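# Move box from drawer to desk, then close drawer

## Task

Lift the cardboard box out of the drawer that is standing open, set it down on the desk, and push that drawer completely closed. The cabinets must stay roughly where they were, and the robot must not topple over or finish leaning, or the task counts as failed.

## Robot and tools

ROBOT. A simulated Rainbow Robotics RB-Y1: a wheeled base with two drive wheels and two rear casters, a folding torso (its lower part, the leg, bends at ankle, knee and hip), a head with cameras, and two arms, each ending in a five-finger hand. The base is 0.58 m wide, extends 0.10 m in front of the drive axle and 0.57 m behind it, and sweeps a 0.58 m radius when spinning in place. It cannot drive sideways. A loose object may occasionally get nudged by something outside the robot.

FRAMES. All positions are in metres. The base frame sits on the floor halfway between the drive wheels: x ahead, y to the left, z up. The chest, left_hand and right_hand lines are printed in this frame. The odometry frame is where the base frame was at scene start; base_odometry counts only wheel rotation (slip looks like travel), heading in rad, positive to the left, -3.142 to 3.142.

TOOL move. One call carries one action. An action is base and/or joints (plus optional min_time_s), or target alone (plus optional min_time_s). A call with no action just reports state and images.
- base: a single object {"x_m_s", "turn_rad_s", "for_s"}. These are velocities, not a place: forward speed in m/s (0.005 to 1.5 either sign, or 0), left turn rate in rad/s (0.02 to 1.509 either sign, or 0), held for for_s seconds (0.1 to 5), then the base brakes, which can take up to about 3 s. Omitted speeds are 0. Distance is roughly speed times for_s. Acceleration is about 0.4 m/s^2 (turns 0.5 rad/s^2).
- joints: one object mapping joint names to absolute targets. Torso: torso_squat_rad 0 to 1.2, torso_shift_rad -0.3 to 0.6, torso_pitch_rad -0.2 to 1.4 (positive bows forward), torso_yaw_rad -1.5 to 1.5 (left positive; lift both arms outward 0.2 rad or more first). Combined torso limits also apply; breaking them gives off_target. Arms, per side, in rad: shoulder_pitch (negative swings forward/up), shoulder_roll (left 0 to 3.141, right -3.141 to 0; away from body), shoulder_yaw, elbow (-2.617 to 0.01, negative bends), forearm_roll, wrist_pitch, hand_roll. Head: head_pan_rad -0.523 to 0.523, head_tilt_rad -0.35 to 1.57 (positive looks down). Hand keys use a -1 to 1 scale: <side>_hand_little, _ring, _middle, _index, _thumb_bend (+1 straight, -1 curled) and _thumb_turn (+1 beside palm, -1 opposite the fingers). <side>_hand_force_limit (-1 about 0 N to +1 about 10 N, thumb 15 N) and <side>_hand_speed (-0.96 to 1) are settings that move nothing; both start at 0 and -0.8.
- target: one hand only, {"side": "left" or "right", "x", "y", "z", "quat_wxyz"}: an absolute pose of the hand point in the base frame, metres, each coordinate -3 to 3, with a four-number orientation in w, x, y, z order, formatted like the printed hand lines. It is turned into seven arm joint targets and travels along an arc; break long moves into short steps. It is always waited on and is refused if a previous move is still running.
- min_time_s: 0.1 to 8 s, the shortest duration of that action's arm, head and torso motions.
- blocking: true/omitted returns after everything stops; false returns within about 0.5 s while motion continues. A later move overrides only the parts it names.
- cameras: list of head_camera, left_wrist_camera, right_wrist_camera, or all.

OTHER TOOLS. wait {seconds 0 to 10, cameras}: idles; ends early once running moves settle. stop {cameras}: brakes all your motions. zoom_image {camera, region [x0, y0, x1, y1]} in pixels from the top-left, up to 504 by 504, on a camera from the latest images. show_instructions: reference pages. finished_scene {scene: 1}: ends the scene for good; the result must hold without the robot.

HAND GEOMETRY. The hand point lies 0.045 m in front of the palm; its +z runs along straight fingers, +y out of the palm. With the thumb turned in front, the hand can wrap objects about 0.035 to 0.065 m thick, or a handle down to 0.025 m. A closed hand holds only around 0.3 kg. For a soft grip close with speed -0.94 or slower. A motor that reaches force_limit locks; to squeeze more, raise the limit and send a more closed target.

RESULTS. "move" reads done or the worst status. Hand target status: reached (within 10 mm and 2 degrees), short (with the error), or refused (with the reason). joint_status words: done, moving, off_target, stopped, not_followed (arm check held it back), limit_stop_at_<name> (built-in guard, e.g. own_body), contact_stop (torso met hard resistance or load), time_out, torque_fault, limit_stop_at_motor_heat. on_its_own lists things the robot did unasked; "held at" is a target, not a reading. <side>_hand_stopped_by gives six words (little, ring, middle, index, thumb_bend, thumb_turn): moving, target, force, stalled, fault. Finger loads are in N, positive when pushed open; a near-zero load after gripping means the grip was lost. lidar_m: twelve 30 degree sectors starting straight ahead and going counter-clockwise (4th left, 7th behind, 10th right), measured at 0.23 m height, '-' for nothing. motor_effort: wheel effort in percent, bracket is the peak; at rest usually under 30, higher means pushing something. wheel_motors_off 1 means the wheels are disabled for about 2 s after stalling. Joint and external torques, wrist force/torque (biased, uncalibrated) and motor temperatures are also printed.

CAUTIONS. An unplanned stop or a refused move cancels the rest of your calls in that reply. The base does not stop on contact: drive slowly near furniture, and keep the upper body from catching on a desk edge. Bending or rising quickly with arms extended, a load, or while braking can tip the robot; heavy weight far forward tips it too. Never let the arms collide or squeeze each other. Contact torque beyond a joint's limit (shoulders 63.7, elbow 32.7, wrist joints 22.7 N m) freezes the robot for 10 s; hot motors (80 °C) brake the arm for 30 to 60 s. Avoid dropping the box, slamming the drawer, hard pushes on furniture, and shifting the cabinets.

Each tool is called after ">>>" by a JSON object that holds its "op" and its "data", one argument or row to a line.

Reference images:

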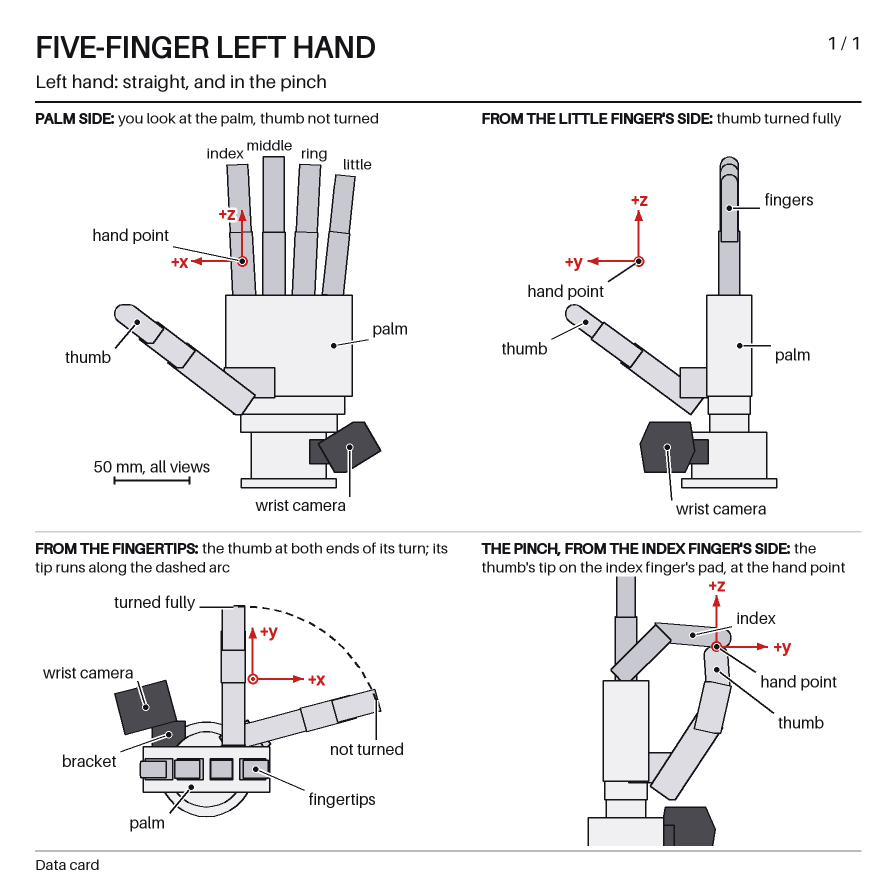

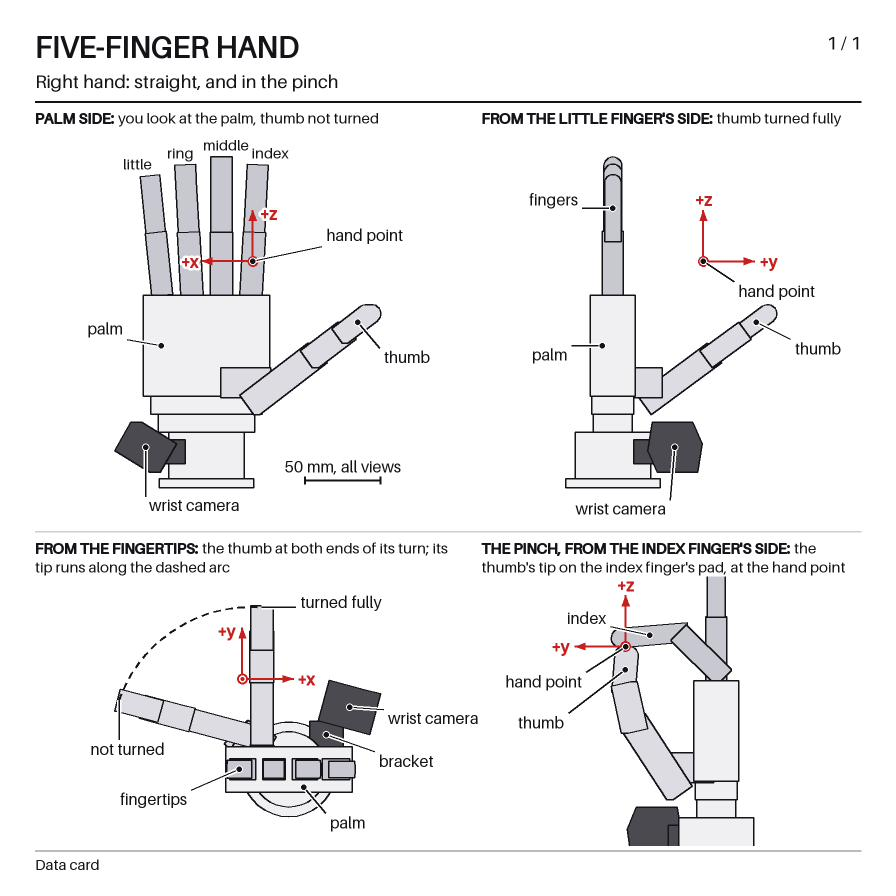

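## Session

>>> {"op": "move", "data": {
  "cameras": ["all"]
}}

Scene clock: 0.00 s.
Joint torques (N m): no reading
External joint torques (N m): no reading
Motor temperatures (°C): left_arm=[32 30 31 36 34 34 42] | right_arm=[32 31 34 35 37 39 39]
Wrist force (N): no reading
Wrist torque (N m): no reading
Wrist force, peak (N): no reading
base_odometry: x=+0.000 y=+0.000 heading=+0.000
lidar_m: 1.87 2.52 2.53 2.80 2.44 1.91 2.88 3.10 2.89 2.36 2.05 1.58
base_status: not commanded
joint_positions: torso_squat_rad=+0.350 torso_shift_rad=+0.000 torso_pitch_rad=+0.000 torso_yaw_rad=+0.000 left_shoulder_pitch_rad=-0.014 left_shoulder_roll_rad=+0.013 left_shoulder_yaw_rad=-0.013 left_elbow_rad=-0.242 left_forearm_roll_rad=-0.045 left_wrist_pitch_rad=+0.005 left_hand_roll_rad=-0.004 right_shoulder_pitch_rad=-0.030 right_shoulder_roll_rad=-0.032 right_shoulder_yaw_rad=+0.022 right_elbow_rad=-0.175 right_forearm_roll_rad=-0.038 right_wrist_pitch_rad=-0.028 right_hand_roll_rad=-0.018 head_pan_rad=+0.000 head_tilt_rad=+0.400 left_hand_little=+1.000 left_hand_ring=+1.000 left_hand_middle=+1.000 left_hand_index=+1.000 left_hand_thumb_turn=+1.000 left_hand_thumb_bend=+1.000 left_hand_force_limit=+0.000 left_hand_speed=-0.800 right_hand_little=+1.000 right_hand_ring=+1.000 right_hand_middle=+1.000 right_hand_index=+1.000 right_hand_thumb_turn=+1.000 right_hand_thumb_bend=+1.000 right_hand_force_limit=+0.000 right_hand_speed=-0.800
joint_status: not commanded
wheel_motors_off: 0
left_hand_stopped_by: target,target,target,target,target,target
right_hand_stopped_by: target,target,target,target,target,target
left_little_load_n: 0.0
left_ring_load_n: 0.0
left_middle_load_n: 0.0
left_index_load_n: -0.5
left_thumb_bend_load_n: 0.0
left_thumb_turn_load_n: 0.0
right_little_load_n: 0.0
right_ring_load_n: 0.0
right_middle_load_n: 0.0
right_index_load_n: 0.0
right_thumb_bend_load_n: 0.0
right_thumb_turn_load_n: 0.0
motor_effort: left_wheel=+2 right_wheel=+0
chest: x=-0.2280 y=+0.0008 z=+1.2475 quat_wxyz=(+1.000, -0.001, +0.000, +0.000) (m; base frame)
left_hand: x=-0.1504 y=+0.2011 z=+0.5125 quat_wxyz=(+0.093, -0.678, +0.725, -0.083) (m; base frame)
right_hand: x=-0.1629 y=-0.2107 z=+0.5123 quat_wxyz=(+0.073, -0.695, +0.710, -0.090) (m; base frame)
pictures: head_camera, left_wrist_camera, right_wrist_camera
Images, in order (width x height): head_camera 896x504, left_wrist_camera 504x504, right_wrist_camera 504x504.

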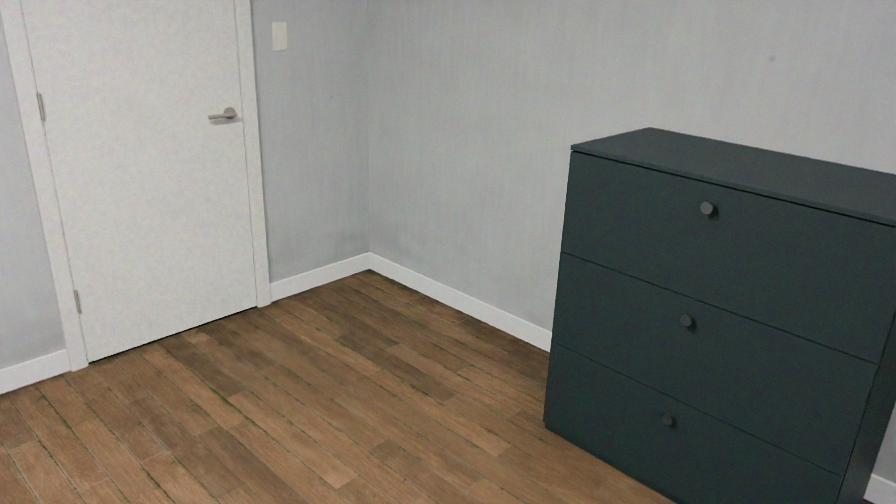

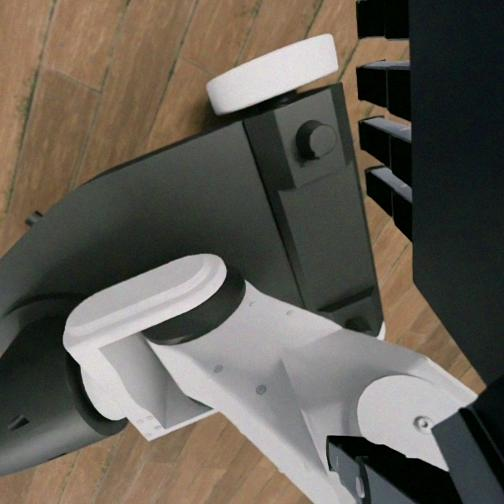

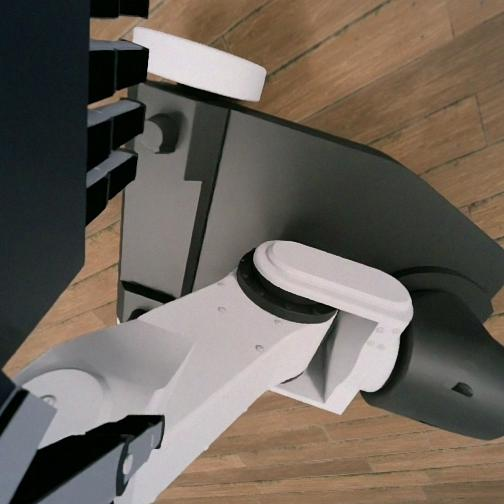

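>>> {"op": "move", "data": {
  "joints": {"head_pan_rad": 0.52, "head_tilt_rad": 0.3},
  "cameras": ["head_camera"]
}}

>>> {"op": "move", "data": {
  "joints": {"head_pan_rad": -0.52, "head_tilt_rad": 0.3},
  "cameras": ["head_camera"]
}}

Scene clock: 4.43 s.
Joint torques (N m): left_arm=[-3.41 0.42 -0.09 -1.3 0.04 -0.56 0.04] | right_arm=[-2.97 -0.94 0.2 -0.83 0 -0.4 -0.05]
External joint torques (N m): left_arm=[-0.22 0.04 -0.13 0.27 0.02 0.04 0.04] | right_arm=[-0.27 0.35 0.26 0.04 -0.03 0.08 -0.05]
Wrist force (N): left_arm=[-0.1 1.9 4.9] | right_arm=[-0.3 1.8 6.5]
Wrist torque (N m): left_arm=[-0.35 0.26 0.08] | right_arm=[-0.20 -0.19 -0.03]
Wrist force, peak (N): left_arm=[-0.1 1.7 5.0] | right_arm=[0.2 1.6 6.9]
move: done
base_odometry: x=+0.000 y=+0.000 heading=+0.000
lidar_m: 1.87 2.52 2.52 2.82 2.45 1.92 2.88 3.09 2.88 2.38 2.07 1.57
base_status: not commanded
joint_positions: torso_squat_rad=+0.350 torso_shift_rad=+0.000 torso_pitch_rad=+0.000 torso_yaw_rad=+0.000 left_shoulder_pitch_rad=-0.014 left_shoulder_roll_rad=+0.013 left_shoulder_yaw_rad=-0.013 left_elbow_rad=-0.242 left_forearm_roll_rad=-0.045 left_wrist_pitch_rad=+0.005 left_hand_roll_rad=-0.004 right_shoulder_pitch_rad=-0.030 right_shoulder_roll_rad=-0.032 right_shoulder_yaw_rad=+0.022 right_elbow_rad=-0.175 right_forearm_roll_rad=-0.038 right_wrist_pitch_rad=-0.028 right_hand_roll_rad=-0.018 head_pan_rad=+0.520 head_tilt_rad=+0.300 left_hand_little=+1.000 left_hand_ring=+1.000 left_hand_middle=+1.000 left_hand_index=+1.000 left_hand_thumb_turn=+1.000 left_hand_thumb_bend=+1.000 left_hand_force_limit=+0.000 left_hand_speed=-0.800 right_hand_little=+1.000 right_hand_ring=+1.000 right_hand_middle=+1.000 right_hand_index=+1.000 right_hand_thumb_turn=+1.000 right_hand_thumb_bend=+1.000 right_hand_force_limit=+0.000 right_hand_speed=-0.800
joint_status: all done
wheel_motors_off: 0
left_hand_stopped_by: target,target,target,target,target,target
right_hand_stopped_by: target,target,target,target,target,target
left_little_load_n: 0.0
left_ring_load_n: 0.0
left_middle_load_n: 0.0
left_index_load_n: 0.0
left_thumb_bend_load_n: 0.0
left_thumb_turn_load_n: 0.0
right_little_load_n: 0.0
right_ring_load_n: 0.0
right_middle_load_n: 0.0
right_index_load_n: 0.0
right_thumb_bend_load_n: 0.0
right_thumb_turn_load_n: 0.0
motor_effort: left_wheel=+2(4) right_wheel=+0(0)
chest: x=-0.2280 y=+0.0008 z=+1.2475 quat_wxyz=(+1.000, -0.001, +0.000, +0.000) (m; base frame)
left_hand: x=-0.1504 y=+0.2011 z=+0.5125 quat_wxyz=(+0.093, -0.678, +0.725, -0.083) (m; base frame)
right_hand: x=-0.1629 y=-0.2107 z=+0.5123 quat_wxyz=(+0.073, -0.695, +0.710, -0.090) (m; base frame)
pictures: head_camera
Images, in order (width x height): head_camera 896x504.

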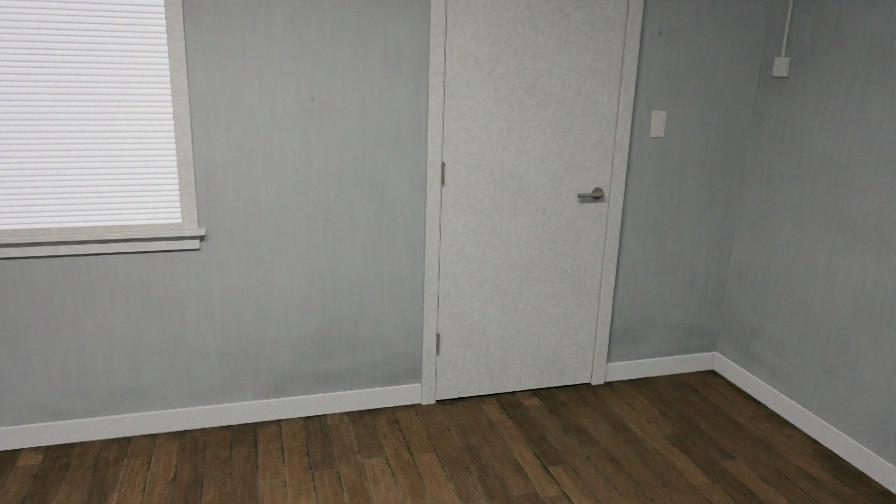

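Scene clock: 5.80 s.
Joint torques (N m): left_arm=[-3.96 0.77 -0.13 -1.22 0.02 -0.67 0.01] | right_arm=[-3.03 -1.29 0.05 -0.8 -0.02 -0.5 0.05]
External joint torques (N m): left_arm=[-0.77 0.4 -0.16 0.35 -0.01 -0.06 0.01] | right_arm=[-0.33 0 0.12 0.08 -0.06 -0.02 0.05]
Wrist force (N): left_arm=[-0.1 1.7 4.3] | right_arm=[-0.2 1.9 6.6]
Wrist torque (N m): left_arm=[-0.32 0.25 0.10] | right_arm=[-0.19 -0.21 -0.02]
Wrist force, peak (N): left_arm=[-0.3 1.7 5.0] | right_arm=[0.0 2.0 6.7]
move: done
base_odometry: x=+0.000 y=+0.000 heading=+0.000
lidar_m: 1.86 2.52 2.53 2.82 2.45 1.93 2.88 3.09 2.89 2.39 2.06 1.58
base_status: not commanded
joint_positions: torso_squat_rad=+0.350 torso_shift_rad=+0.000 torso_pitch_rad=+0.000 torso_yaw_rad=+0.000 left_shoulder_pitch_rad=-0.014 left_shoulder_roll_rad=+0.013 left_shoulder_yaw_rad=-0.013 left_elbow_rad=-0.242 left_forearm_roll_rad=-0.045 left_wrist_pitch_rad=+0.005 left_hand_roll_rad=-0.004 right_shoulder_pitch_rad=-0.030 right_shoulder_roll_rad=-0.032 right_shoulder_yaw_rad=+0.022 right_elbow_rad=-0.175 right_forearm_roll_rad=-0.038 right_wrist_pitch_rad=-0.028 right_hand_roll_rad=-0.018 head_pan_rad=-0.520 head_tilt_rad=+0.300 left_hand_little=+1.000 left_hand_ring=+1.000 left_hand_middle=+1.000 left_hand_index=+1.000 left_hand_thumb_turn=+1.000 left_hand_thumb_bend=+1.000 left_hand_force_limit=+0.000 left_hand_speed=-0.800 right_hand_little=+1.000 right_hand_ring=+1.000 right_hand_middle=+1.000 right_hand_index=+1.000 right_hand_thumb_turn=+1.000 right_hand_thumb_bend=+1.000 right_hand_force_limit=+0.000 right_hand_speed=-0.800
joint_status: all done
wheel_motors_off: 0
left_hand_stopped_by: target,target,target,target,target,target
right_hand_stopped_by: target,target,target,target,target,target
left_little_load_n: 0.0
left_ring_load_n: 0.0
left_middle_load_n: 0.0
left_index_load_n: 0.0
left_thumb_bend_load_n: 0.0
left_thumb_turn_load_n: 0.0
right_little_load_n: 0.0
right_ring_load_n: 0.0
right_middle_load_n: 0.0
right_index_load_n: 0.0
right_thumb_bend_load_n: 0.0
right_thumb_turn_load_n: 0.0
motor_effort: left_wheel=+2(4) right_wheel=+0(0)
chest: x=-0.2280 y=+0.0008 z=+1.2475 quat_wxyz=(+1.000, -0.001, +0.000, +0.000) (m; base frame)
left_hand: x=-0.1504 y=+0.2011 z=+0.5125 quat_wxyz=(+0.093, -0.678, +0.725, -0.083) (m; base frame)
right_hand: x=-0.1629 y=-0.2107 z=+0.5123 quat_wxyz=(+0.073, -0.695, +0.710, -0.090) (m; base frame)
pictures: head_camera
Images, in order (width x height): head_camera 896x504.

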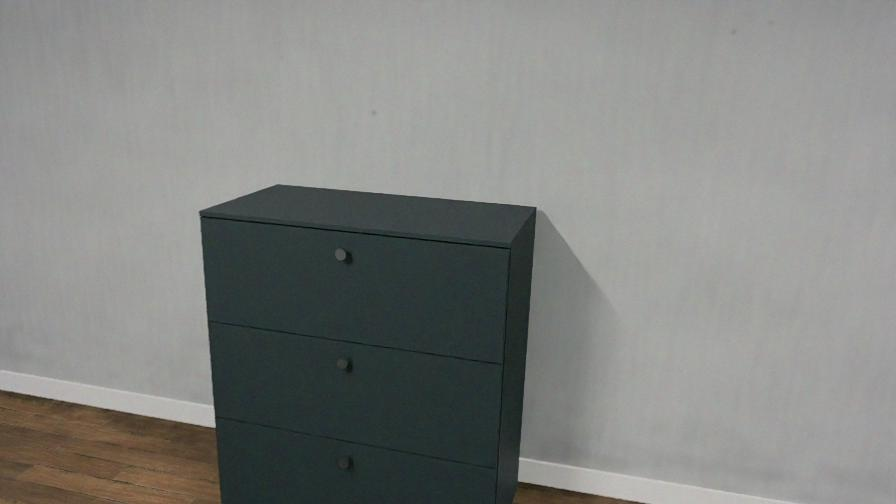

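>>> {"op": "move", "data": {
  "base": {"turn_rad_s": -1.0, "for_s": 1.7},
  "joints": {"head_pan_rad": 0.0, "head_tilt_rad": 0.35},
  "cameras": ["head_camera"]
}}

>>> {"op": "move", "data": {
  "base": {"turn_rad_s": -1.0, "for_s": 1.2},
  "cameras": ["head_camera"]
}}

Scene clock: 12.83 s.
Joint torques (N m): left_arm=[-3.47 0.57 0.34 -1.49 0.06 -0.64 -0.16] | right_arm=[-2.76 -1.41 0.17 -0.57 0.08 -0.48 0]
External joint torques (N m): left_arm=[-0.28 0.2 0.31 0.09 0.04 -0.04 -0.16] | right_arm=[-0.06 -0.12 0.24 0.31 0.05 0 0]
Wrist force (N): left_arm=[-0.2 1.7 4.5] | right_arm=[0.0 1.9 6.4]
Wrist torque (N m): left_arm=[-0.34 0.27 0.08] | right_arm=[-0.18 -0.22 -0.02]
Wrist force, peak (N): left_arm=[-0.5 2.0 5.0] | right_arm=[-0.2 2.2 6.7]
move: done
base_odometry: x=+0.000 y=+0.000 heading=-1.444
lidar_m: 2.25 1.59 1.59 2.63 2.52 2.55 2.68 2.47 1.94 3.12 3.08 2.88
base_status: done (sent for 1.7 of 1.7 s)
joint_positions: torso_squat_rad=+0.350 torso_shift_rad=+0.000 torso_pitch_rad=+0.000 torso_yaw_rad=+0.000 left_shoulder_pitch_rad=-0.014 left_shoulder_roll_rad=+0.013 left_shoulder_yaw_rad=-0.013 left_elbow_rad=-0.242 left_forearm_roll_rad=-0.045 left_wrist_pitch_rad=+0.005 left_hand_roll_rad=-0.004 right_shoulder_pitch_rad=-0.030 right_shoulder_roll_rad=-0.032 right_shoulder_yaw_rad=+0.022 right_elbow_rad=-0.175 right_forearm_roll_rad=-0.038 right_wrist_pitch_rad=-0.028 right_hand_roll_rad=-0.018 head_pan_rad=+0.000 head_tilt_rad=+0.350 left_hand_little=+1.000 left_hand_ring=+1.000 left_hand_middle=+1.000 left_hand_index=+1.000 left_hand_thumb_turn=+1.000 left_hand_thumb_bend=+1.000 left_hand_force_limit=+0.000 left_hand_speed=-0.800 right_hand_little=+1.000 right_hand_ring=+1.000 right_hand_middle=+1.000 right_hand_index=+1.000 right_hand_thumb_turn=+1.000 right_hand_thumb_bend=+1.000 right_hand_force_limit=+0.000 right_hand_speed=-0.800
joint_status: all done
wheel_motors_off: 0
left_hand_stopped_by: target,target,target,target,target,target
right_hand_stopped_by: target,target,target,target,target,target
left_little_load_n: 0.0
left_ring_load_n: 0.0
left_middle_load_n: 0.0
left_index_load_n: 0.0
left_thumb_bend_load_n: 0.0
left_thumb_turn_load_n: 0.0
right_little_load_n: 0.0
right_ring_load_n: 0.0
right_middle_load_n: 0.0
right_index_load_n: 0.0
right_thumb_bend_load_n: 0.0
right_thumb_turn_load_n: 0.0
motor_effort: left_wheel=+13(30) right_wheel=+3(24)
chest: x=-0.2280 y=+0.0008 z=+1.2475 quat_wxyz=(+1.000, -0.001, +0.000, +0.000) (m; base frame)
left_hand: x=-0.1504 y=+0.2011 z=+0.5125 quat_wxyz=(+0.094, -0.678, +0.725, -0.083) (m; base frame)
right_hand: x=-0.1629 y=-0.2107 z=+0.5123 quat_wxyz=(+0.073, -0.695, +0.710, -0.090) (m; base frame)
pictures: head_camera
Images, in order (width x height): head_camera 896x504.

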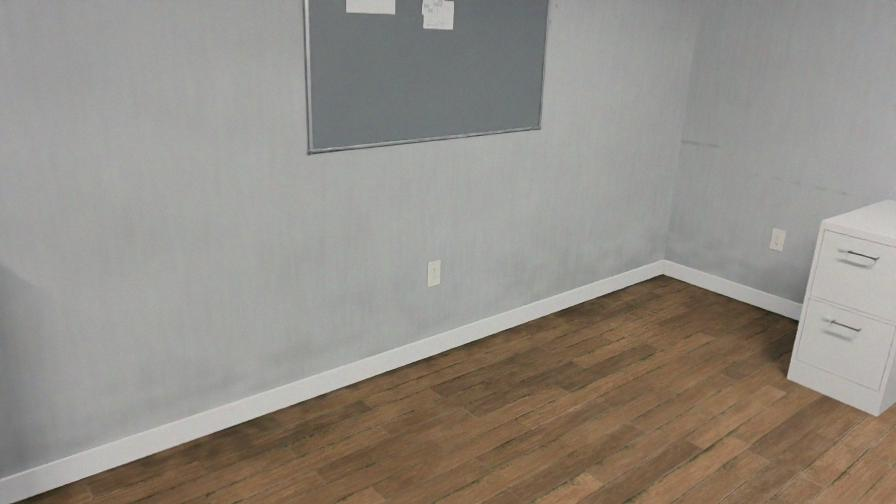

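Scene clock: 15.63 s.
Joint torques (N m): left_arm=[-3.81 0.5 -0.12 -1.13 -0.06 -0.74 0.12] | right_arm=[-3.28 -1.03 0.18 -0.62 0.1 -0.29 -0.03]
External joint torques (N m): left_arm=[-0.62 0.13 -0.15 0.45 -0.08 -0.13 0.12] | right_arm=[-0.58 0.26 0.24 0.26 0.07 0.19 -0.03]
Wrist force (N): left_arm=[-0.4 1.5 4.7] | right_arm=[0.0 1.8 6.4]
Wrist torque (N m): left_arm=[-0.37 0.32 0.08] | right_arm=[-0.18 -0.25 -0.03]
Wrist force, peak (N): left_arm=[-0.3 1.8 5.2] | right_arm=[-0.2 1.7 6.8]
move: done
base_odometry: x=+0.000 y=+0.000 heading=-2.164
lidar_m: 2.87 2.51 2.08 1.58 1.77 2.53 2.52 2.83 2.47 1.93 2.73 3.06
base_status: done (sent for 1.2 of 1.2 s)
joint_positions: torso_squat_rad=+0.350 torso_shift_rad=+0.000 torso_pitch_rad=+0.000 torso_yaw_rad=+0.000 left_shoulder_pitch_rad=-0.014 left_shoulder_roll_rad=+0.013 left_shoulder_yaw_rad=-0.013 left_elbow_rad=-0.242 left_forearm_roll_rad=-0.045 left_wrist_pitch_rad=+0.005 left_hand_roll_rad=-0.004 right_shoulder_pitch_rad=-0.030 right_shoulder_roll_rad=-0.032 right_shoulder_yaw_rad=+0.022 right_elbow_rad=-0.175 right_forearm_roll_rad=-0.038 right_wrist_pitch_rad=-0.028 right_hand_roll_rad=-0.018 head_pan_rad=+0.000 head_tilt_rad=+0.350 left_hand_little=+1.000 left_hand_ring=+1.000 left_hand_middle=+1.000 left_hand_index=+1.000 left_hand_thumb_turn=+1.000 left_hand_thumb_bend=+1.000 left_hand_force_limit=+0.000 left_hand_speed=-0.800 right_hand_little=+1.000 right_hand_ring=+1.000 right_hand_middle=+1.000 right_hand_index=+1.000 right_hand_thumb_turn=+1.000 right_hand_thumb_bend=+1.000 right_hand_force_limit=+0.000 right_hand_speed=-0.800
joint_status: not commanded
wheel_motors_off: 0
left_hand_stopped_by: target,target,target,target,target,target
right_hand_stopped_by: target,target,target,target,target,target
left_little_load_n: 0.0
left_ring_load_n: 0.0
left_middle_load_n: 0.0
left_index_load_n: 0.0
left_thumb_bend_load_n: -0.5
left_thumb_turn_load_n: 0.0
right_little_load_n: 0.0
right_ring_load_n: 0.0
right_middle_load_n: 0.0
right_index_load_n: 0.0
right_thumb_bend_load_n: 0.0
right_thumb_turn_load_n: 0.0
motor_effort: left_wheel=+12(28) right_wheel=+3(12)
chest: x=-0.2280 y=+0.0008 z=+1.2475 quat_wxyz=(+1.000, -0.001, +0.000, +0.000) (m; base frame)
left_hand: x=-0.1504 y=+0.2011 z=+0.5125 quat_wxyz=(+0.093, -0.678, +0.725, -0.083) (m; base frame)
right_hand: x=-0.1629 y=-0.2107 z=+0.5123 quat_wxyz=(+0.073, -0.695, +0.710, -0.090) (m; base frame)
pictures: head_camera
Images, in order (width x height): head_camera 896x504.

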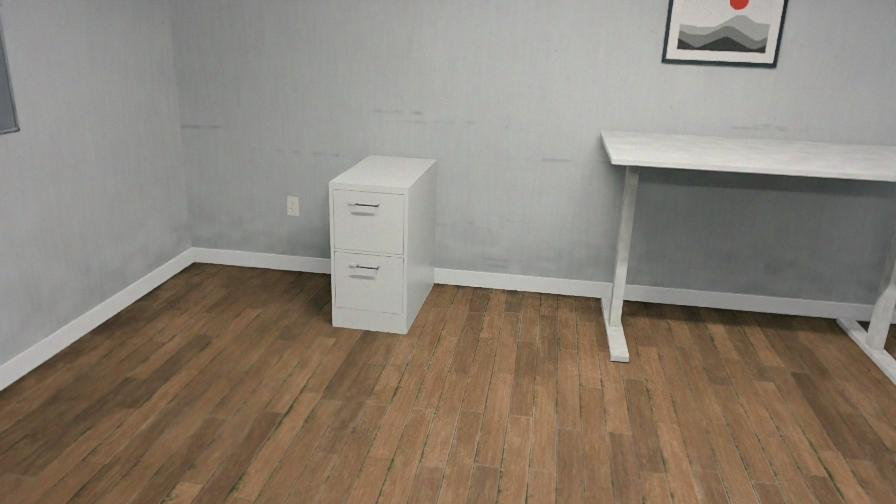

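>>> {"op": "move", "data": {
  "base": {"turn_rad_s": -1.0, "for_s": 1.4},
  "cameras": ["head_camera"]
}}

>>> {"op": "move", "data": {
  "joints": {"head_pan_rad": -0.52},
  "cameras": ["head_camera"]
}}

Scene clock: 20.60 s.
Joint torques (N m): left_arm=[-3.89 0.14 -0.25 -1.26 -0.05 -0.75 0.15] | right_arm=[-2.96 -1.02 0.15 -0.63 -0.07 -0.54 0.03]
External joint torques (N m): left_arm=[-0.7 -0.23 -0.28 0.31 -0.08 -0.15 0.14] | right_arm=[-0.26 0.27 0.21 0.25 -0.1 -0.06 0.03]
Wrist force (N): left_arm=[-0.3 1.5 4.6] | right_arm=[-0.1 1.8 6.6]
Wrist torque (N m): left_arm=[-0.38 0.28 0.10] | right_arm=[-0.20 -0.23 -0.01]
Wrist force, peak (N): left_arm=[-0.3 1.9 5.2] | right_arm=[0.0 2.0 6.8]
move: done
base_odometry: x=+0.000 y=+0.000 heading=+3.140
lidar_m: 2.81 3.07 2.88 2.43 2.06 1.57 1.84 2.54 2.54 2.87 2.45 1.91
base_status: done (sent for 1.4 of 1.4 s)
joint_positions: torso_squat_rad=+0.350 torso_shift_rad=+0.000 torso_pitch_rad=+0.000 torso_yaw_rad=+0.000 left_shoulder_pitch_rad=-0.014 left_shoulder_roll_rad=+0.013 left_shoulder_yaw_rad=-0.013 left_elbow_rad=-0.242 left_forearm_roll_rad=-0.045 left_wrist_pitch_rad=+0.005 left_hand_roll_rad=-0.004 right_shoulder_pitch_rad=-0.030 right_shoulder_roll_rad=-0.032 right_shoulder_yaw_rad=+0.022 right_elbow_rad=-0.175 right_forearm_roll_rad=-0.038 right_wrist_pitch_rad=-0.028 right_hand_roll_rad=-0.018 head_pan_rad=+0.000 head_tilt_rad=+0.350 left_hand_little=+1.000 left_hand_ring=+1.000 left_hand_middle=+1.000 left_hand_index=+1.000 left_hand_thumb_turn=+1.000 left_hand_thumb_bend=+1.000 left_hand_force_limit=+0.000 left_hand_speed=-0.800 right_hand_little=+1.000 right_hand_ring=+1.000 right_hand_middle=+1.000 right_hand_index=+1.000 right_hand_thumb_turn=+1.000 right_hand_thumb_bend=+1.000 right_hand_force_limit=+0.000 right_hand_speed=-0.800
joint_status: not commanded
wheel_motors_off: 0
left_hand_stopped_by: target,target,target,target,target,target
right_hand_stopped_by: target,target,target,target,target,target
left_little_load_n: 0.0
left_ring_load_n: 0.0
left_middle_load_n: 0.0
left_index_load_n: 0.0
left_thumb_bend_load_n: 0.0
left_thumb_turn_load_n: 0.0
right_little_load_n: 0.0
right_ring_load_n: 0.0
right_middle_load_n: 0.0
right_index_load_n: 0.0
right_thumb_bend_load_n: 0.0
right_thumb_turn_load_n: 0.0
motor_effort: left_wheel=+13(28) right_wheel=+3(12)
chest: x=-0.2280 y=+0.0008 z=+1.2475 quat_wxyz=(+1.000, -0.001, +0.000, +0.000) (m; base frame)
left_hand: x=-0.1504 y=+0.2011 z=+0.5125 quat_wxyz=(+0.093, -0.678, +0.725, -0.083) (m; base frame)
right_hand: x=-0.1629 y=-0.2107 z=+0.5123 quat_wxyz=(+0.073, -0.695, +0.710, -0.090) (m; base frame)
pictures: head_camera
Images, in order (width x height): head_camera 896x504.

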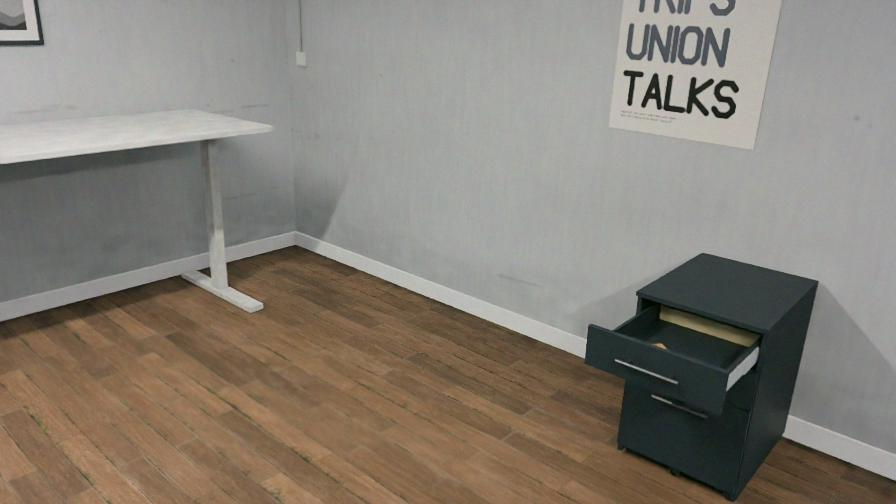

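Scene clock: 21.60 s.
Joint torques (N m): left_arm=[-3.68 0.4 -0.12 -1.15 0.14 -0.77 0] | right_arm=[-2.6 -1.24 -0.22 -0.55 0.17 -0.36 -0.01]
External joint torques (N m): left_arm=[-0.49 0.03 -0.15 0.43 0.12 -0.16 0] | right_arm=[0.1 0.04 -0.16 0.32 0.14 0.12 -0.01]
Wrist force (N): left_arm=[-0.3 1.3 4.6] | right_arm=[-0.1 1.6 6.6]
Wrist torque (N m): left_arm=[-0.42 0.28 0.07] | right_arm=[-0.25 -0.22 -0.04]
Wrist force, peak (N): left_arm=[-0.1 1.8 5.0] | right_arm=[-0.2 1.9 6.7]
move: done
base_odometry: x=+0.000 y=+0.000 heading=+3.140
lidar_m: 2.83 3.09 2.86 2.42 2.07 1.57 1.82 2.54 2.53 2.87 2.44 1.91
base_status: not commanded
joint_positions: torso_squat_rad=+0.350 torso_shift_rad=+0.000 torso_pitch_rad=+0.000 torso_yaw_rad=+0.000 left_shoulder_pitch_rad=-0.014 left_shoulder_roll_rad=+0.013 left_shoulder_yaw_rad=-0.013 left_elbow_rad=-0.242 left_forearm_roll_rad=-0.045 left_wrist_pitch_rad=+0.005 left_hand_roll_rad=-0.004 right_shoulder_pitch_rad=-0.030 right_shoulder_roll_rad=-0.032 right_shoulder_yaw_rad=+0.022 right_elbow_rad=-0.175 right_forearm_roll_rad=-0.038 right_wrist_pitch_rad=-0.028 right_hand_roll_rad=-0.018 head_pan_rad=-0.520 head_tilt_rad=+0.350 left_hand_little=+1.000 left_hand_ring=+1.000 left_hand_middle=+1.000 left_hand_index=+1.000 left_hand_thumb_turn=+1.000 left_hand_thumb_bend=+1.000 left_hand_force_limit=+0.000 left_hand_speed=-0.800 right_hand_little=+1.000 right_hand_ring=+1.000 right_hand_middle=+1.000 right_hand_index=+1.000 right_hand_thumb_turn=+1.000 right_hand_thumb_bend=+1.000 right_hand_force_limit=+0.000 right_hand_speed=-0.800
joint_status: all done
wheel_motors_off: 0
left_hand_stopped_by: target,target,target,target,target,target
right_hand_stopped_by: target,target,target,target,target,target
left_little_load_n: 0.0
left_ring_load_n: 0.0
left_middle_load_n: 0.0
left_index_load_n: 0.0
left_thumb_bend_load_n: 0.0
left_thumb_turn_load_n: 0.0
right_little_load_n: 0.0
right_ring_load_n: 0.0
right_middle_load_n: 0.0
right_index_load_n: 0.0
right_thumb_bend_load_n: 0.0
right_thumb_turn_load_n: 0.0
motor_effort: left_wheel=+13(15) right_wheel=+2(3)
chest: x=-0.2280 y=+0.0008 z=+1.2475 quat_wxyz=(+1.000, -0.001, +0.000, +0.000) (m; base frame)
left_hand: x=-0.1504 y=+0.2011 z=+0.5125 quat_wxyz=(+0.093, -0.678, +0.725, -0.083) (m; base frame)
right_hand: x=-0.1629 y=-0.2107 z=+0.5123 quat_wxyz=(+0.073, -0.695, +0.710, -0.090) (m; base frame)
pictures: head_camera
Images, in order (width x height): head_camera 896x504.

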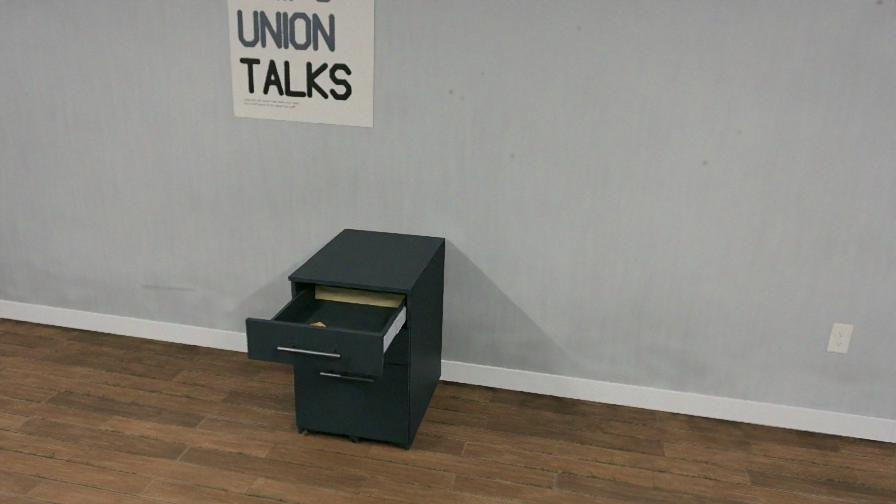

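>>> {"op": "zoom_image", "data": {
  "camera": "head_camera",
  "region": [220, 220, 472, 460]
}}

Scaled by 2.000 from the camera's 896x504 image, which has a finer 1280x720 frame.

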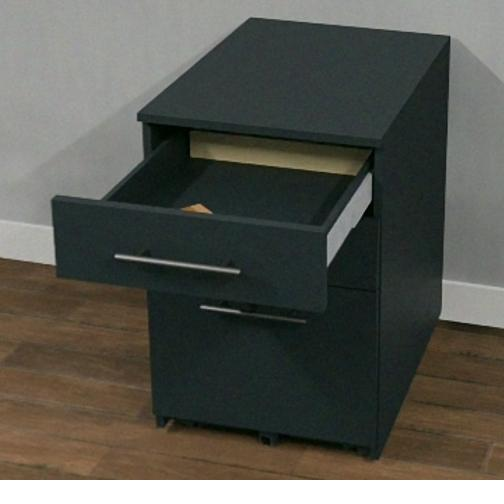

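>>> {"op": "move", "data": {
  "base": {"turn_rad_s": -0.5, "for_s": 0.5},
  "joints": {"head_pan_rad": -0.25, "head_tilt_rad": 0.6}
}}

>>> {"op": "move", "data": {
  "base": {"x_m_s": 0.4, "for_s": 1.8},
  "cameras": ["head_camera"]
}}

Scene clock: 43.60 s.
Joint torques (N m): left_arm=[-3.72 0.3 -0.09 -1.46 0.07 -0.58 0.02] | right_arm=[-2.66 -1.05 -0.06 -0.59 0.15 -0.51 -0.01]
External joint torques (N m): left_arm=[-0.53 -0.08 -0.12 0.11 0.05 0.02 0.02] | right_arm=[0.04 0.24 0.01 0.29 0.12 -0.03 -0.01]
Wrist force (N): left_arm=[-0.2 1.7 4.5] | right_arm=[-0.1 1.8 6.6]
Wrist torque (N m): left_arm=[-0.32 0.25 0.09] | right_arm=[-0.20 -0.23 -0.03]
Wrist force, peak (N): left_arm=[-0.4 1.7 5.1] | right_arm=[-0.4 1.8 6.8]
move: done
base_odometry: x=+0.000 y=+0.000 heading=+3.015
lidar_m: 2.02 3.08 2.88 2.64 2.10 1.57 1.72 2.57 2.54 2.74 2.48 1.92
base_status: done (sent for 0.5 of 0.5 s)
joint_positions: torso_squat_rad=+0.350 torso_shift_rad=+0.000 torso_pitch_rad=+0.000 torso_yaw_rad=+0.000 left_shoulder_pitch_rad=-0.014 left_shoulder_roll_rad=+0.013 left_shoulder_yaw_rad=-0.013 left_elbow_rad=-0.242 left_forearm_roll_rad=-0.045 left_wrist_pitch_rad=+0.005 left_hand_roll_rad=-0.004 right_shoulder_pitch_rad=-0.030 right_shoulder_roll_rad=-0.032 right_shoulder_yaw_rad=+0.022 right_elbow_rad=-0.175 right_forearm_roll_rad=-0.038 right_wrist_pitch_rad=-0.028 right_hand_roll_rad=-0.018 head_pan_rad=-0.250 head_tilt_rad=+0.600 left_hand_little=+1.000 left_hand_ring=+1.000 left_hand_middle=+1.000 left_hand_index=+1.000 left_hand_thumb_turn=+1.000 left_hand_thumb_bend=+1.000 left_hand_force_limit=+0.000 left_hand_speed=-0.800 right_hand_little=+1.000 right_hand_ring=+1.000 right_hand_middle=+1.000 right_hand_index=+1.000 right_hand_thumb_turn=+1.000 right_hand_thumb_bend=+1.000 right_hand_force_limit=+0.000 right_hand_speed=-0.800
joint_status: all done
wheel_motors_off: 0
left_hand_stopped_by: target,target,target,target,target,target
right_hand_stopped_by: target,target,target,target,target,target
left_little_load_n: 0.0
left_ring_load_n: 0.0
left_middle_load_n: 0.0
left_index_load_n: 0.0
left_thumb_bend_load_n: 0.0
left_thumb_turn_load_n: 0.0
right_little_load_n: 0.0
right_ring_load_n: 0.0
right_middle_load_n: 0.0
right_index_load_n: 0.0
right_thumb_bend_load_n: 0.0
right_thumb_turn_load_n: 0.0
motor_effort: left_wheel=+13(26) right_wheel=+3(12)
chest: x=-0.2280 y=+0.0008 z=+1.2475 quat_wxyz=(+1.000, -0.001, +0.000, +0.000) (m; base frame)
left_hand: x=-0.1504 y=+0.2011 z=+0.5125 quat_wxyz=(+0.093, -0.678, +0.725, -0.083) (m; base frame)
right_hand: x=-0.1629 y=-0.2107 z=+0.5123 quat_wxyz=(+0.073, -0.695, +0.710, -0.090) (m; base frame)
pictures: none

Scene clock: 46.93 s.
Joint torques (N m): left_arm=[-3.47 0.4 0.46 -1.57 0.11 -0.74 0.07] | right_arm=[-3.08 -0.87 -0.26 -0.5 0.01 -0.44 0.05]
External joint torques (N m): left_arm=[-0.29 0.02 0.43 0 0.08 -0.14 0.07] | right_arm=[-0.39 0.41 -0.19 0.37 -0.02 0.04 0.05]
Wrist force (N): left_arm=[-0.1 1.5 4.7] | right_arm=[-0.1 1.7 6.5]
Wrist torque (N m): left_arm=[-0.37 0.23 0.10] | right_arm=[-0.21 -0.24 -0.03]
Wrist force, peak (N): left_arm=[-0.5 1.3 5.2] | right_arm=[0.0 1.9 6.7]
move: done
base_odometry: x=-0.714 y=+0.091 heading=+3.015
lidar_m: 2.02 2.84 2.62 2.64 2.67 2.23 2.33 3.02 2.97 2.39 1.90 1.28
base_status: done (sent for 1.8 of 1.8 s)
joint_positions: torso_squat_rad=+0.350 torso_shift_rad=+0.000 torso_pitch_rad=+0.000 torso_yaw_rad=+0.000 left_shoulder_pitch_rad=-0.014 left_shoulder_roll_rad=+0.013 left_shoulder_yaw_rad=-0.013 left_elbow_rad=-0.242 left_forearm_roll_rad=-0.045 left_wrist_pitch_rad=+0.005 left_hand_roll_rad=-0.004 right_shoulder_pitch_rad=-0.030 right_shoulder_roll_rad=-0.032 right_shoulder_yaw_rad=+0.022 right_elbow_rad=-0.175 right_forearm_roll_rad=-0.038 right_wrist_pitch_rad=-0.028 right_hand_roll_rad=-0.018 head_pan_rad=-0.250 head_tilt_rad=+0.600 left_hand_little=+1.000 left_hand_ring=+1.000 left_hand_middle=+1.000 left_hand_index=+1.000 left_hand_thumb_turn=+1.000 left_hand_thumb_bend=+1.000 left_hand_force_limit=+0.000 left_hand_speed=-0.800 right_hand_little=+1.000 right_hand_ring=+1.000 right_hand_middle=+1.000 right_hand_index=+1.000 right_hand_thumb_turn=+1.000 right_hand_thumb_bend=+1.000 right_hand_force_limit=+0.000 right_hand_speed=-0.800
joint_status: not commanded
wheel_motors_off: 0
left_hand_stopped_by: target,target,target,target,target,target
right_hand_stopped_by: target,target,target,target,target,target
left_little_load_n: 0.0
left_ring_load_n: 0.0
left_middle_load_n: 0.0
left_index_load_n: 0.0
left_thumb_bend_load_n: 0.0
left_thumb_turn_load_n: 0.0
right_little_load_n: 0.0
right_ring_load_n: 0.0
right_middle_load_n: 0.0
right_index_load_n: 0.0
right_thumb_bend_load_n: 0.0
right_thumb_turn_load_n: 0.0
motor_effort: left_wheel=-5(32) right_wheel=+5(31)
chest: x=-0.2280 y=+0.0008 z=+1.2475 quat_wxyz=(+1.000, -0.001, +0.000, +0.000) (m; base frame)
left_hand: x=-0.1504 y=+0.2011 z=+0.5125 quat_wxyz=(+0.093, -0.678, +0.725, -0.083) (m; base frame)
right_hand: x=-0.1629 y=-0.2107 z=+0.5123 quat_wxyz=(+0.073, -0.695, +0.710, -0.090) (m; base frame)
pictures: head_camera
Images, in order (width x height): head_camera 896x504.

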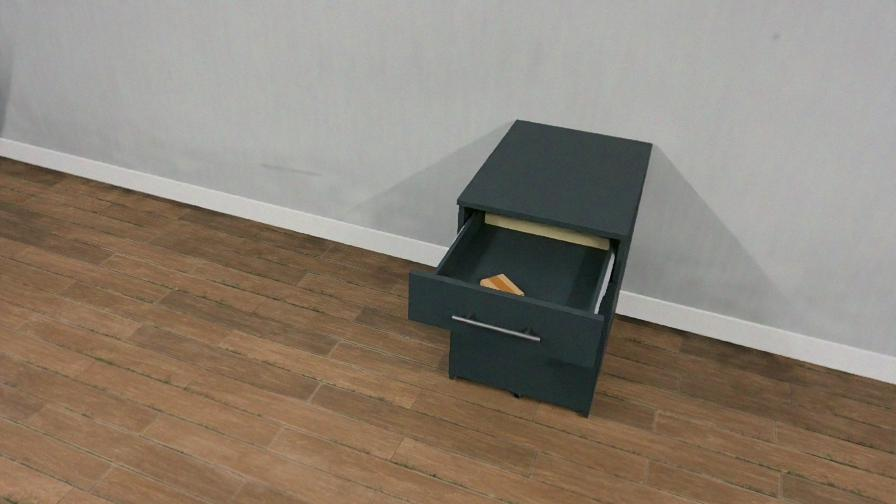

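>>> {"op": "zoom_image", "data": {
  "camera": "head_camera",
  "region": [400, 190, 660, 360]
}}

Scaled by 1.938 from the camera's 896x504 image, which has a finer 1280x720 frame.

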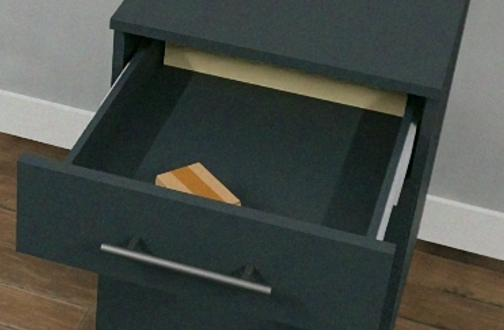

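>>> {"op": "move", "data": {
  "base": {"x_m_s": 0.3, "for_s": 1.1}
}}

>>> {"op": "move", "data": {
  "base": {"turn_rad_s": -0.5, "for_s": 1.25},
  "joints": {"head_pan_rad": 0.0, "head_tilt_rad": 0.8},
  "cameras": ["head_camera"]
}}

Scene clock: 70.57 s.
Joint torques (N m): left_arm=[-3.22 0.4 0.36 -1.29 0.07 -0.59 0.11] | right_arm=[-3.25 -1.17 0.02 -0.86 0.01 -0.44 -0.08]
External joint torques (N m): left_arm=[-0.04 0.02 0.33 0.28 0.05 0.01 0.11] | right_arm=[-0.55 0.12 0.08 0.02 -0.03 0.04 -0.08]
Wrist force (N): left_arm=[-0.3 1.7 4.5] | right_arm=[-0.2 1.7 6.6]
Wrist torque (N m): left_arm=[-0.35 0.27 0.09] | right_arm=[-0.23 -0.22 -0.04]
Wrist force, peak (N): left_arm=[-0.3 1.7 5.1] | right_arm=[-0.2 1.7 6.9]
move: done
base_odometry: x=-1.041 y=+0.133 heading=+3.014
lidar_m: 1.75 2.56 2.45 2.62 2.95 2.54 2.63 3.22 3.17 2.05 1.05 1.02
base_status: done (sent for 1.1 of 1.1 s)
joint_positions: torso_squat_rad=+0.350 torso_shift_rad=+0.000 torso_pitch_rad=+0.000 torso_yaw_rad=+0.000 left_shoulder_pitch_rad=-0.014 left_shoulder_roll_rad=+0.013 left_shoulder_yaw_rad=-0.013 left_elbow_rad=-0.242 left_forearm_roll_rad=-0.045 left_wrist_pitch_rad=+0.005 left_hand_roll_rad=-0.004 right_shoulder_pitch_rad=-0.030 right_shoulder_roll_rad=-0.032 right_shoulder_yaw_rad=+0.022 right_elbow_rad=-0.175 right_forearm_roll_rad=-0.038 right_wrist_pitch_rad=-0.028 right_hand_roll_rad=-0.018 head_pan_rad=-0.250 head_tilt_rad=+0.600 left_hand_little=+1.000 left_hand_ring=+1.000 left_hand_middle=+1.000 left_hand_index=+1.000 left_hand_thumb_turn=+1.000 left_hand_thumb_bend=+1.000 left_hand_force_limit=+0.000 left_hand_speed=-0.800 right_hand_little=+1.000 right_hand_ring=+1.000 right_hand_middle=+1.000 right_hand_index=+1.000 right_hand_thumb_turn=+1.000 right_hand_thumb_bend=+1.000 right_hand_force_limit=+0.000 right_hand_speed=-0.800
joint_status: not commanded
wheel_motors_off: 0
left_hand_stopped_by: target,target,target,target,target,target
right_hand_stopped_by: target,target,target,target,target,target
left_little_load_n: 0.5
left_ring_load_n: 0.0
left_middle_load_n: 0.0
left_index_load_n: 0.0
left_thumb_bend_load_n: 0.0
left_thumb_turn_load_n: 0.0
right_little_load_n: 0.0
right_ring_load_n: -0.5
right_middle_load_n: 0.0
right_index_load_n: 0.0
right_thumb_bend_load_n: 0.0
right_thumb_turn_load_n: 0.0
motor_effort: left_wheel=-5(14) right_wheel=+5(26)
chest: x=-0.2280 y=+0.0008 z=+1.2475 quat_wxyz=(+1.000, -0.001, +0.000, +0.000) (m; base frame)
left_hand: x=-0.1504 y=+0.2011 z=+0.5125 quat_wxyz=(+0.093, -0.678, +0.725, -0.083) (m; base frame)
right_hand: x=-0.1629 y=-0.2107 z=+0.5123 quat_wxyz=(+0.073, -0.695, +0.710, -0.090) (m; base frame)
pictures: none

Scene clock: 73.30 s.
Joint torques (N m): left_arm=[-3.78 0.21 -0.04 -1.37 0.06 -0.56 0.1] | right_arm=[-2.8 -1.39 0.03 -0.85 0.09 -0.37 0.02]
External joint torques (N m): left_arm=[-0.59 -0.16 -0.07 0.2 0.04 0.04 0.1] | right_arm=[-0.1 -0.11 0.09 0.03 0.06 0.11 0.02]
Wrist force (N): left_arm=[-0.2 1.6 4.6] | right_arm=[-0.1 1.9 6.4]
Wrist torque (N m): left_arm=[-0.36 0.25 0.07] | right_arm=[-0.19 -0.23 -0.01]
Wrist force, peak (N): left_arm=[-0.4 2.0 5.0] | right_arm=[-0.1 2.0 7.0]
move: done
base_odometry: x=-1.041 y=+0.133 heading=+2.382
lidar_m: 1.02 1.67 2.31 2.45 2.62 3.01 2.83 2.53 3.29 3.17 2.30 1.68
base_status: done (sent for 1.27 of 1.27 s)
joint_positions: torso_squat_rad=+0.350 torso_shift_rad=+0.000 torso_pitch_rad=+0.000 torso_yaw_rad=+0.000 left_shoulder_pitch_rad=-0.014 left_shoulder_roll_rad=+0.013 left_shoulder_yaw_rad=-0.013 left_elbow_rad=-0.242 left_forearm_roll_rad=-0.045 left_wrist_pitch_rad=+0.005 left_hand_roll_rad=-0.004 right_shoulder_pitch_rad=-0.030 right_shoulder_roll_rad=-0.032 right_shoulder_yaw_rad=+0.022 right_elbow_rad=-0.175 right_forearm_roll_rad=-0.038 right_wrist_pitch_rad=-0.028 right_hand_roll_rad=-0.018 head_pan_rad=+0.000 head_tilt_rad=+0.800 left_hand_little=+1.000 left_hand_ring=+1.000 left_hand_middle=+1.000 left_hand_index=+1.000 left_hand_thumb_turn=+1.000 left_hand_thumb_bend=+1.000 left_hand_force_limit=+0.000 left_hand_speed=-0.800 right_hand_little=+1.000 right_hand_ring=+1.000 right_hand_middle=+1.000 right_hand_index=+1.000 right_hand_thumb_turn=+1.000 right_hand_thumb_bend=+1.000 right_hand_force_limit=+0.000 right_hand_speed=-0.800
joint_status: all done
wheel_motors_off: 0
left_hand_stopped_by: target,target,target,target,target,target
right_hand_stopped_by: target,target,target,target,target,target
left_little_load_n: 0.0
left_ring_load_n: 0.0
left_middle_load_n: 0.0
left_index_load_n: 0.0
left_thumb_bend_load_n: 0.0
left_thumb_turn_load_n: -0.5
right_little_load_n: 0.0
right_ring_load_n: 0.0
right_middle_load_n: 0.0
right_index_load_n: 0.0
right_thumb_bend_load_n: 0.0
right_thumb_turn_load_n: 0.0
motor_effort: left_wheel=+11(31) right_wheel=+3(35)
chest: x=-0.2280 y=+0.0008 z=+1.2475 quat_wxyz=(+1.000, -0.001, +0.000, +0.000) (m; base frame)
left_hand: x=-0.1504 y=+0.2011 z=+0.5125 quat_wxyz=(+0.093, -0.678, +0.725, -0.083) (m; base frame)
right_hand: x=-0.1629 y=-0.2107 z=+0.5123 quat_wxyz=(+0.073, -0.695, +0.710, -0.090) (m; base frame)
pictures: head_camera
Images, in order (width x height): head_camera 896x504.

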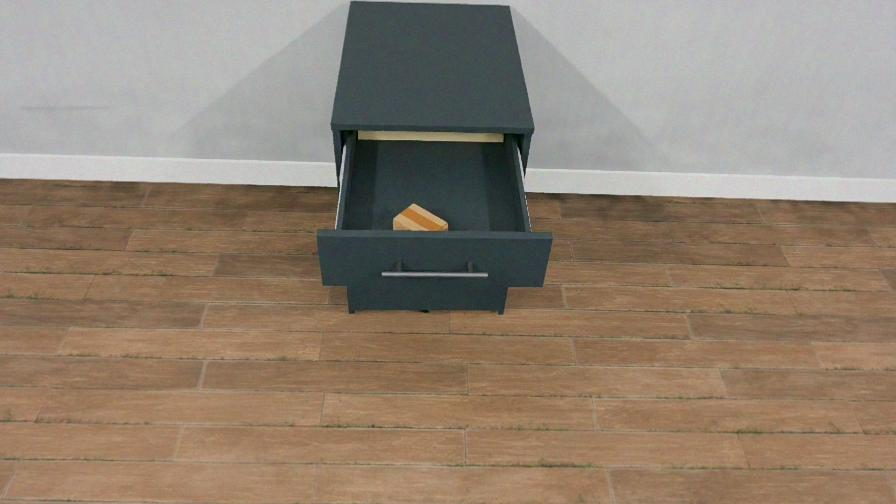

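>>> {"op": "move", "data": {
  "base": {"x_m_s": 0.25, "for_s": 1.2},
  "joints": {"head_tilt_rad": 1.05},
  "cameras": ["head_camera"]
}}

>>> {"op": "zoom_image", "data": {
  "camera": "head_camera",
  "region": [300, 100, 600, 320]
}}

Scene clock: 80.27 s.
Joint torques (N m): left_arm=[-3.31 0.27 0.33 -1.23 0.12 -0.75 0.06] | right_arm=[-2.94 -1.5 0.47 -0.66 -0.05 -0.33 -0.1]
External joint torques (N m): left_arm=[-0.12 -0.1 0.3 0.34 0.1 -0.15 0.06] | right_arm=[-0.24 -0.22 0.53 0.21 -0.08 0.15 -0.1]
Wrist force (N): left_arm=[-0.3 1.6 4.8] | right_arm=[-0.2 1.8 6.7]
Wrist torque (N m): left_arm=[-0.38 0.26 0.09] | right_arm=[-0.22 -0.21 -0.04]
Wrist force, peak (N): left_arm=[-0.2 1.7 5.2] | right_arm=[0.0 1.7 6.9]
move: done
base_odometry: x=-1.259 y=+0.340 heading=+2.381
lidar_m: 0.72 1.35 1.87 2.50 2.51 3.33 2.84 2.84 3.29 3.17 1.86 0.76
base_status: done (sent for 1.2 of 1.2 s)
joint_positions: torso_squat_rad=+0.350 torso_shift_rad=+0.000 torso_pitch_rad=+0.000 torso_yaw_rad=+0.000 left_shoulder_pitch_rad=-0.014 left_shoulder_roll_rad=+0.013 left_shoulder_yaw_rad=-0.013 left_elbow_rad=-0.242 left_forearm_roll_rad=-0.045 left_wrist_pitch_rad=+0.005 left_hand_roll_rad=-0.004 right_shoulder_pitch_rad=-0.030 right_shoulder_roll_rad=-0.032 right_shoulder_yaw_rad=+0.022 right_elbow_rad=-0.175 right_forearm_roll_rad=-0.038 right_wrist_pitch_rad=-0.028 right_hand_roll_rad=-0.018 head_pan_rad=+0.000 head_tilt_rad=+1.050 left_hand_little=+1.000 left_hand_ring=+1.000 left_hand_middle=+1.000 left_hand_index=+1.000 left_hand_thumb_turn=+1.000 left_hand_thumb_bend=+1.000 left_hand_force_limit=+0.000 left_hand_speed=-0.800 right_hand_little=+1.000 right_hand_ring=+1.000 right_hand_middle=+1.000 right_hand_index=+1.000 right_hand_thumb_turn=+1.000 right_hand_thumb_bend=+1.000 right_hand_force_limit=+0.000 right_hand_speed=-0.800
joint_status: all done
wheel_motors_off: 0
left_hand_stopped_by: target,target,target,target,target,target
right_hand_stopped_by: target,target,target,target,target,target
left_little_load_n: 0.0
left_ring_load_n: 0.0
left_middle_load_n: 0.0
left_index_load_n: 0.0
left_thumb_bend_load_n: 0.0
left_thumb_turn_load_n: 0.0
right_little_load_n: 0.0
right_ring_load_n: 0.0
right_middle_load_n: 0.0
right_index_load_n: 0.0
right_thumb_bend_load_n: 0.0
right_thumb_turn_load_n: 0.0
motor_effort: left_wheel=-6(32) right_wheel=+6(31)
chest: x=-0.2279 y=+0.0008 z=+1.2475 quat_wxyz=(+1.000, -0.001, +0.000, +0.000) (m; base frame)
left_hand: x=-0.1504 y=+0.2011 z=+0.5125 quat_wxyz=(+0.093, -0.678, +0.725, -0.083) (m; base frame)
right_hand: x=-0.1629 y=-0.2107 z=+0.5123 quat_wxyz=(+0.073, -0.695, +0.710, -0.090) (m; base frame)
pictures: head_camera
Images, in order (width x height): head_camera 896x504.

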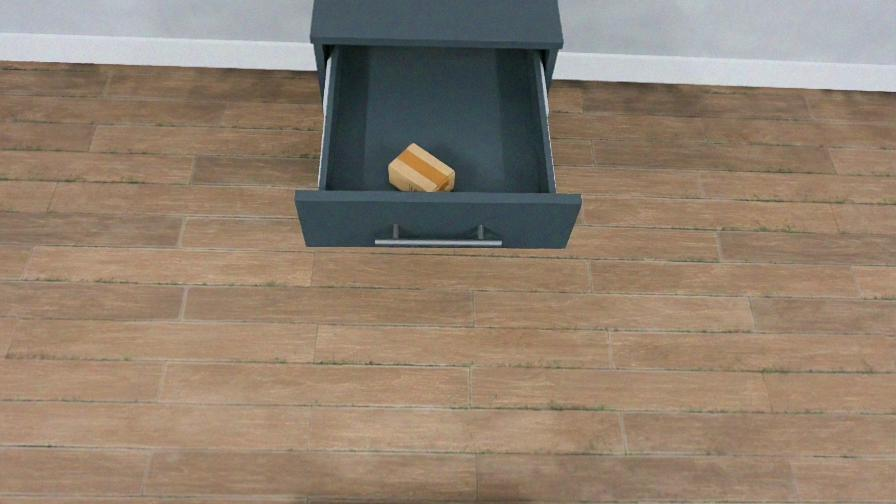

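Scaled by 1.680 from the camera's 896x504 image, which has a finer 1280x720 frame.

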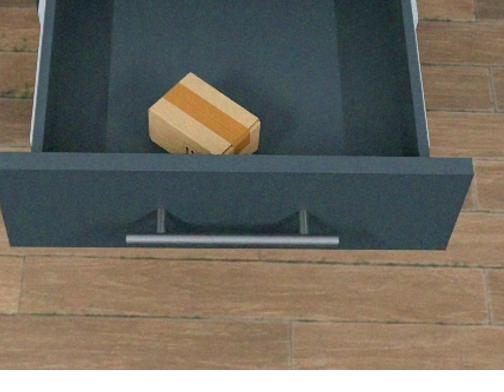

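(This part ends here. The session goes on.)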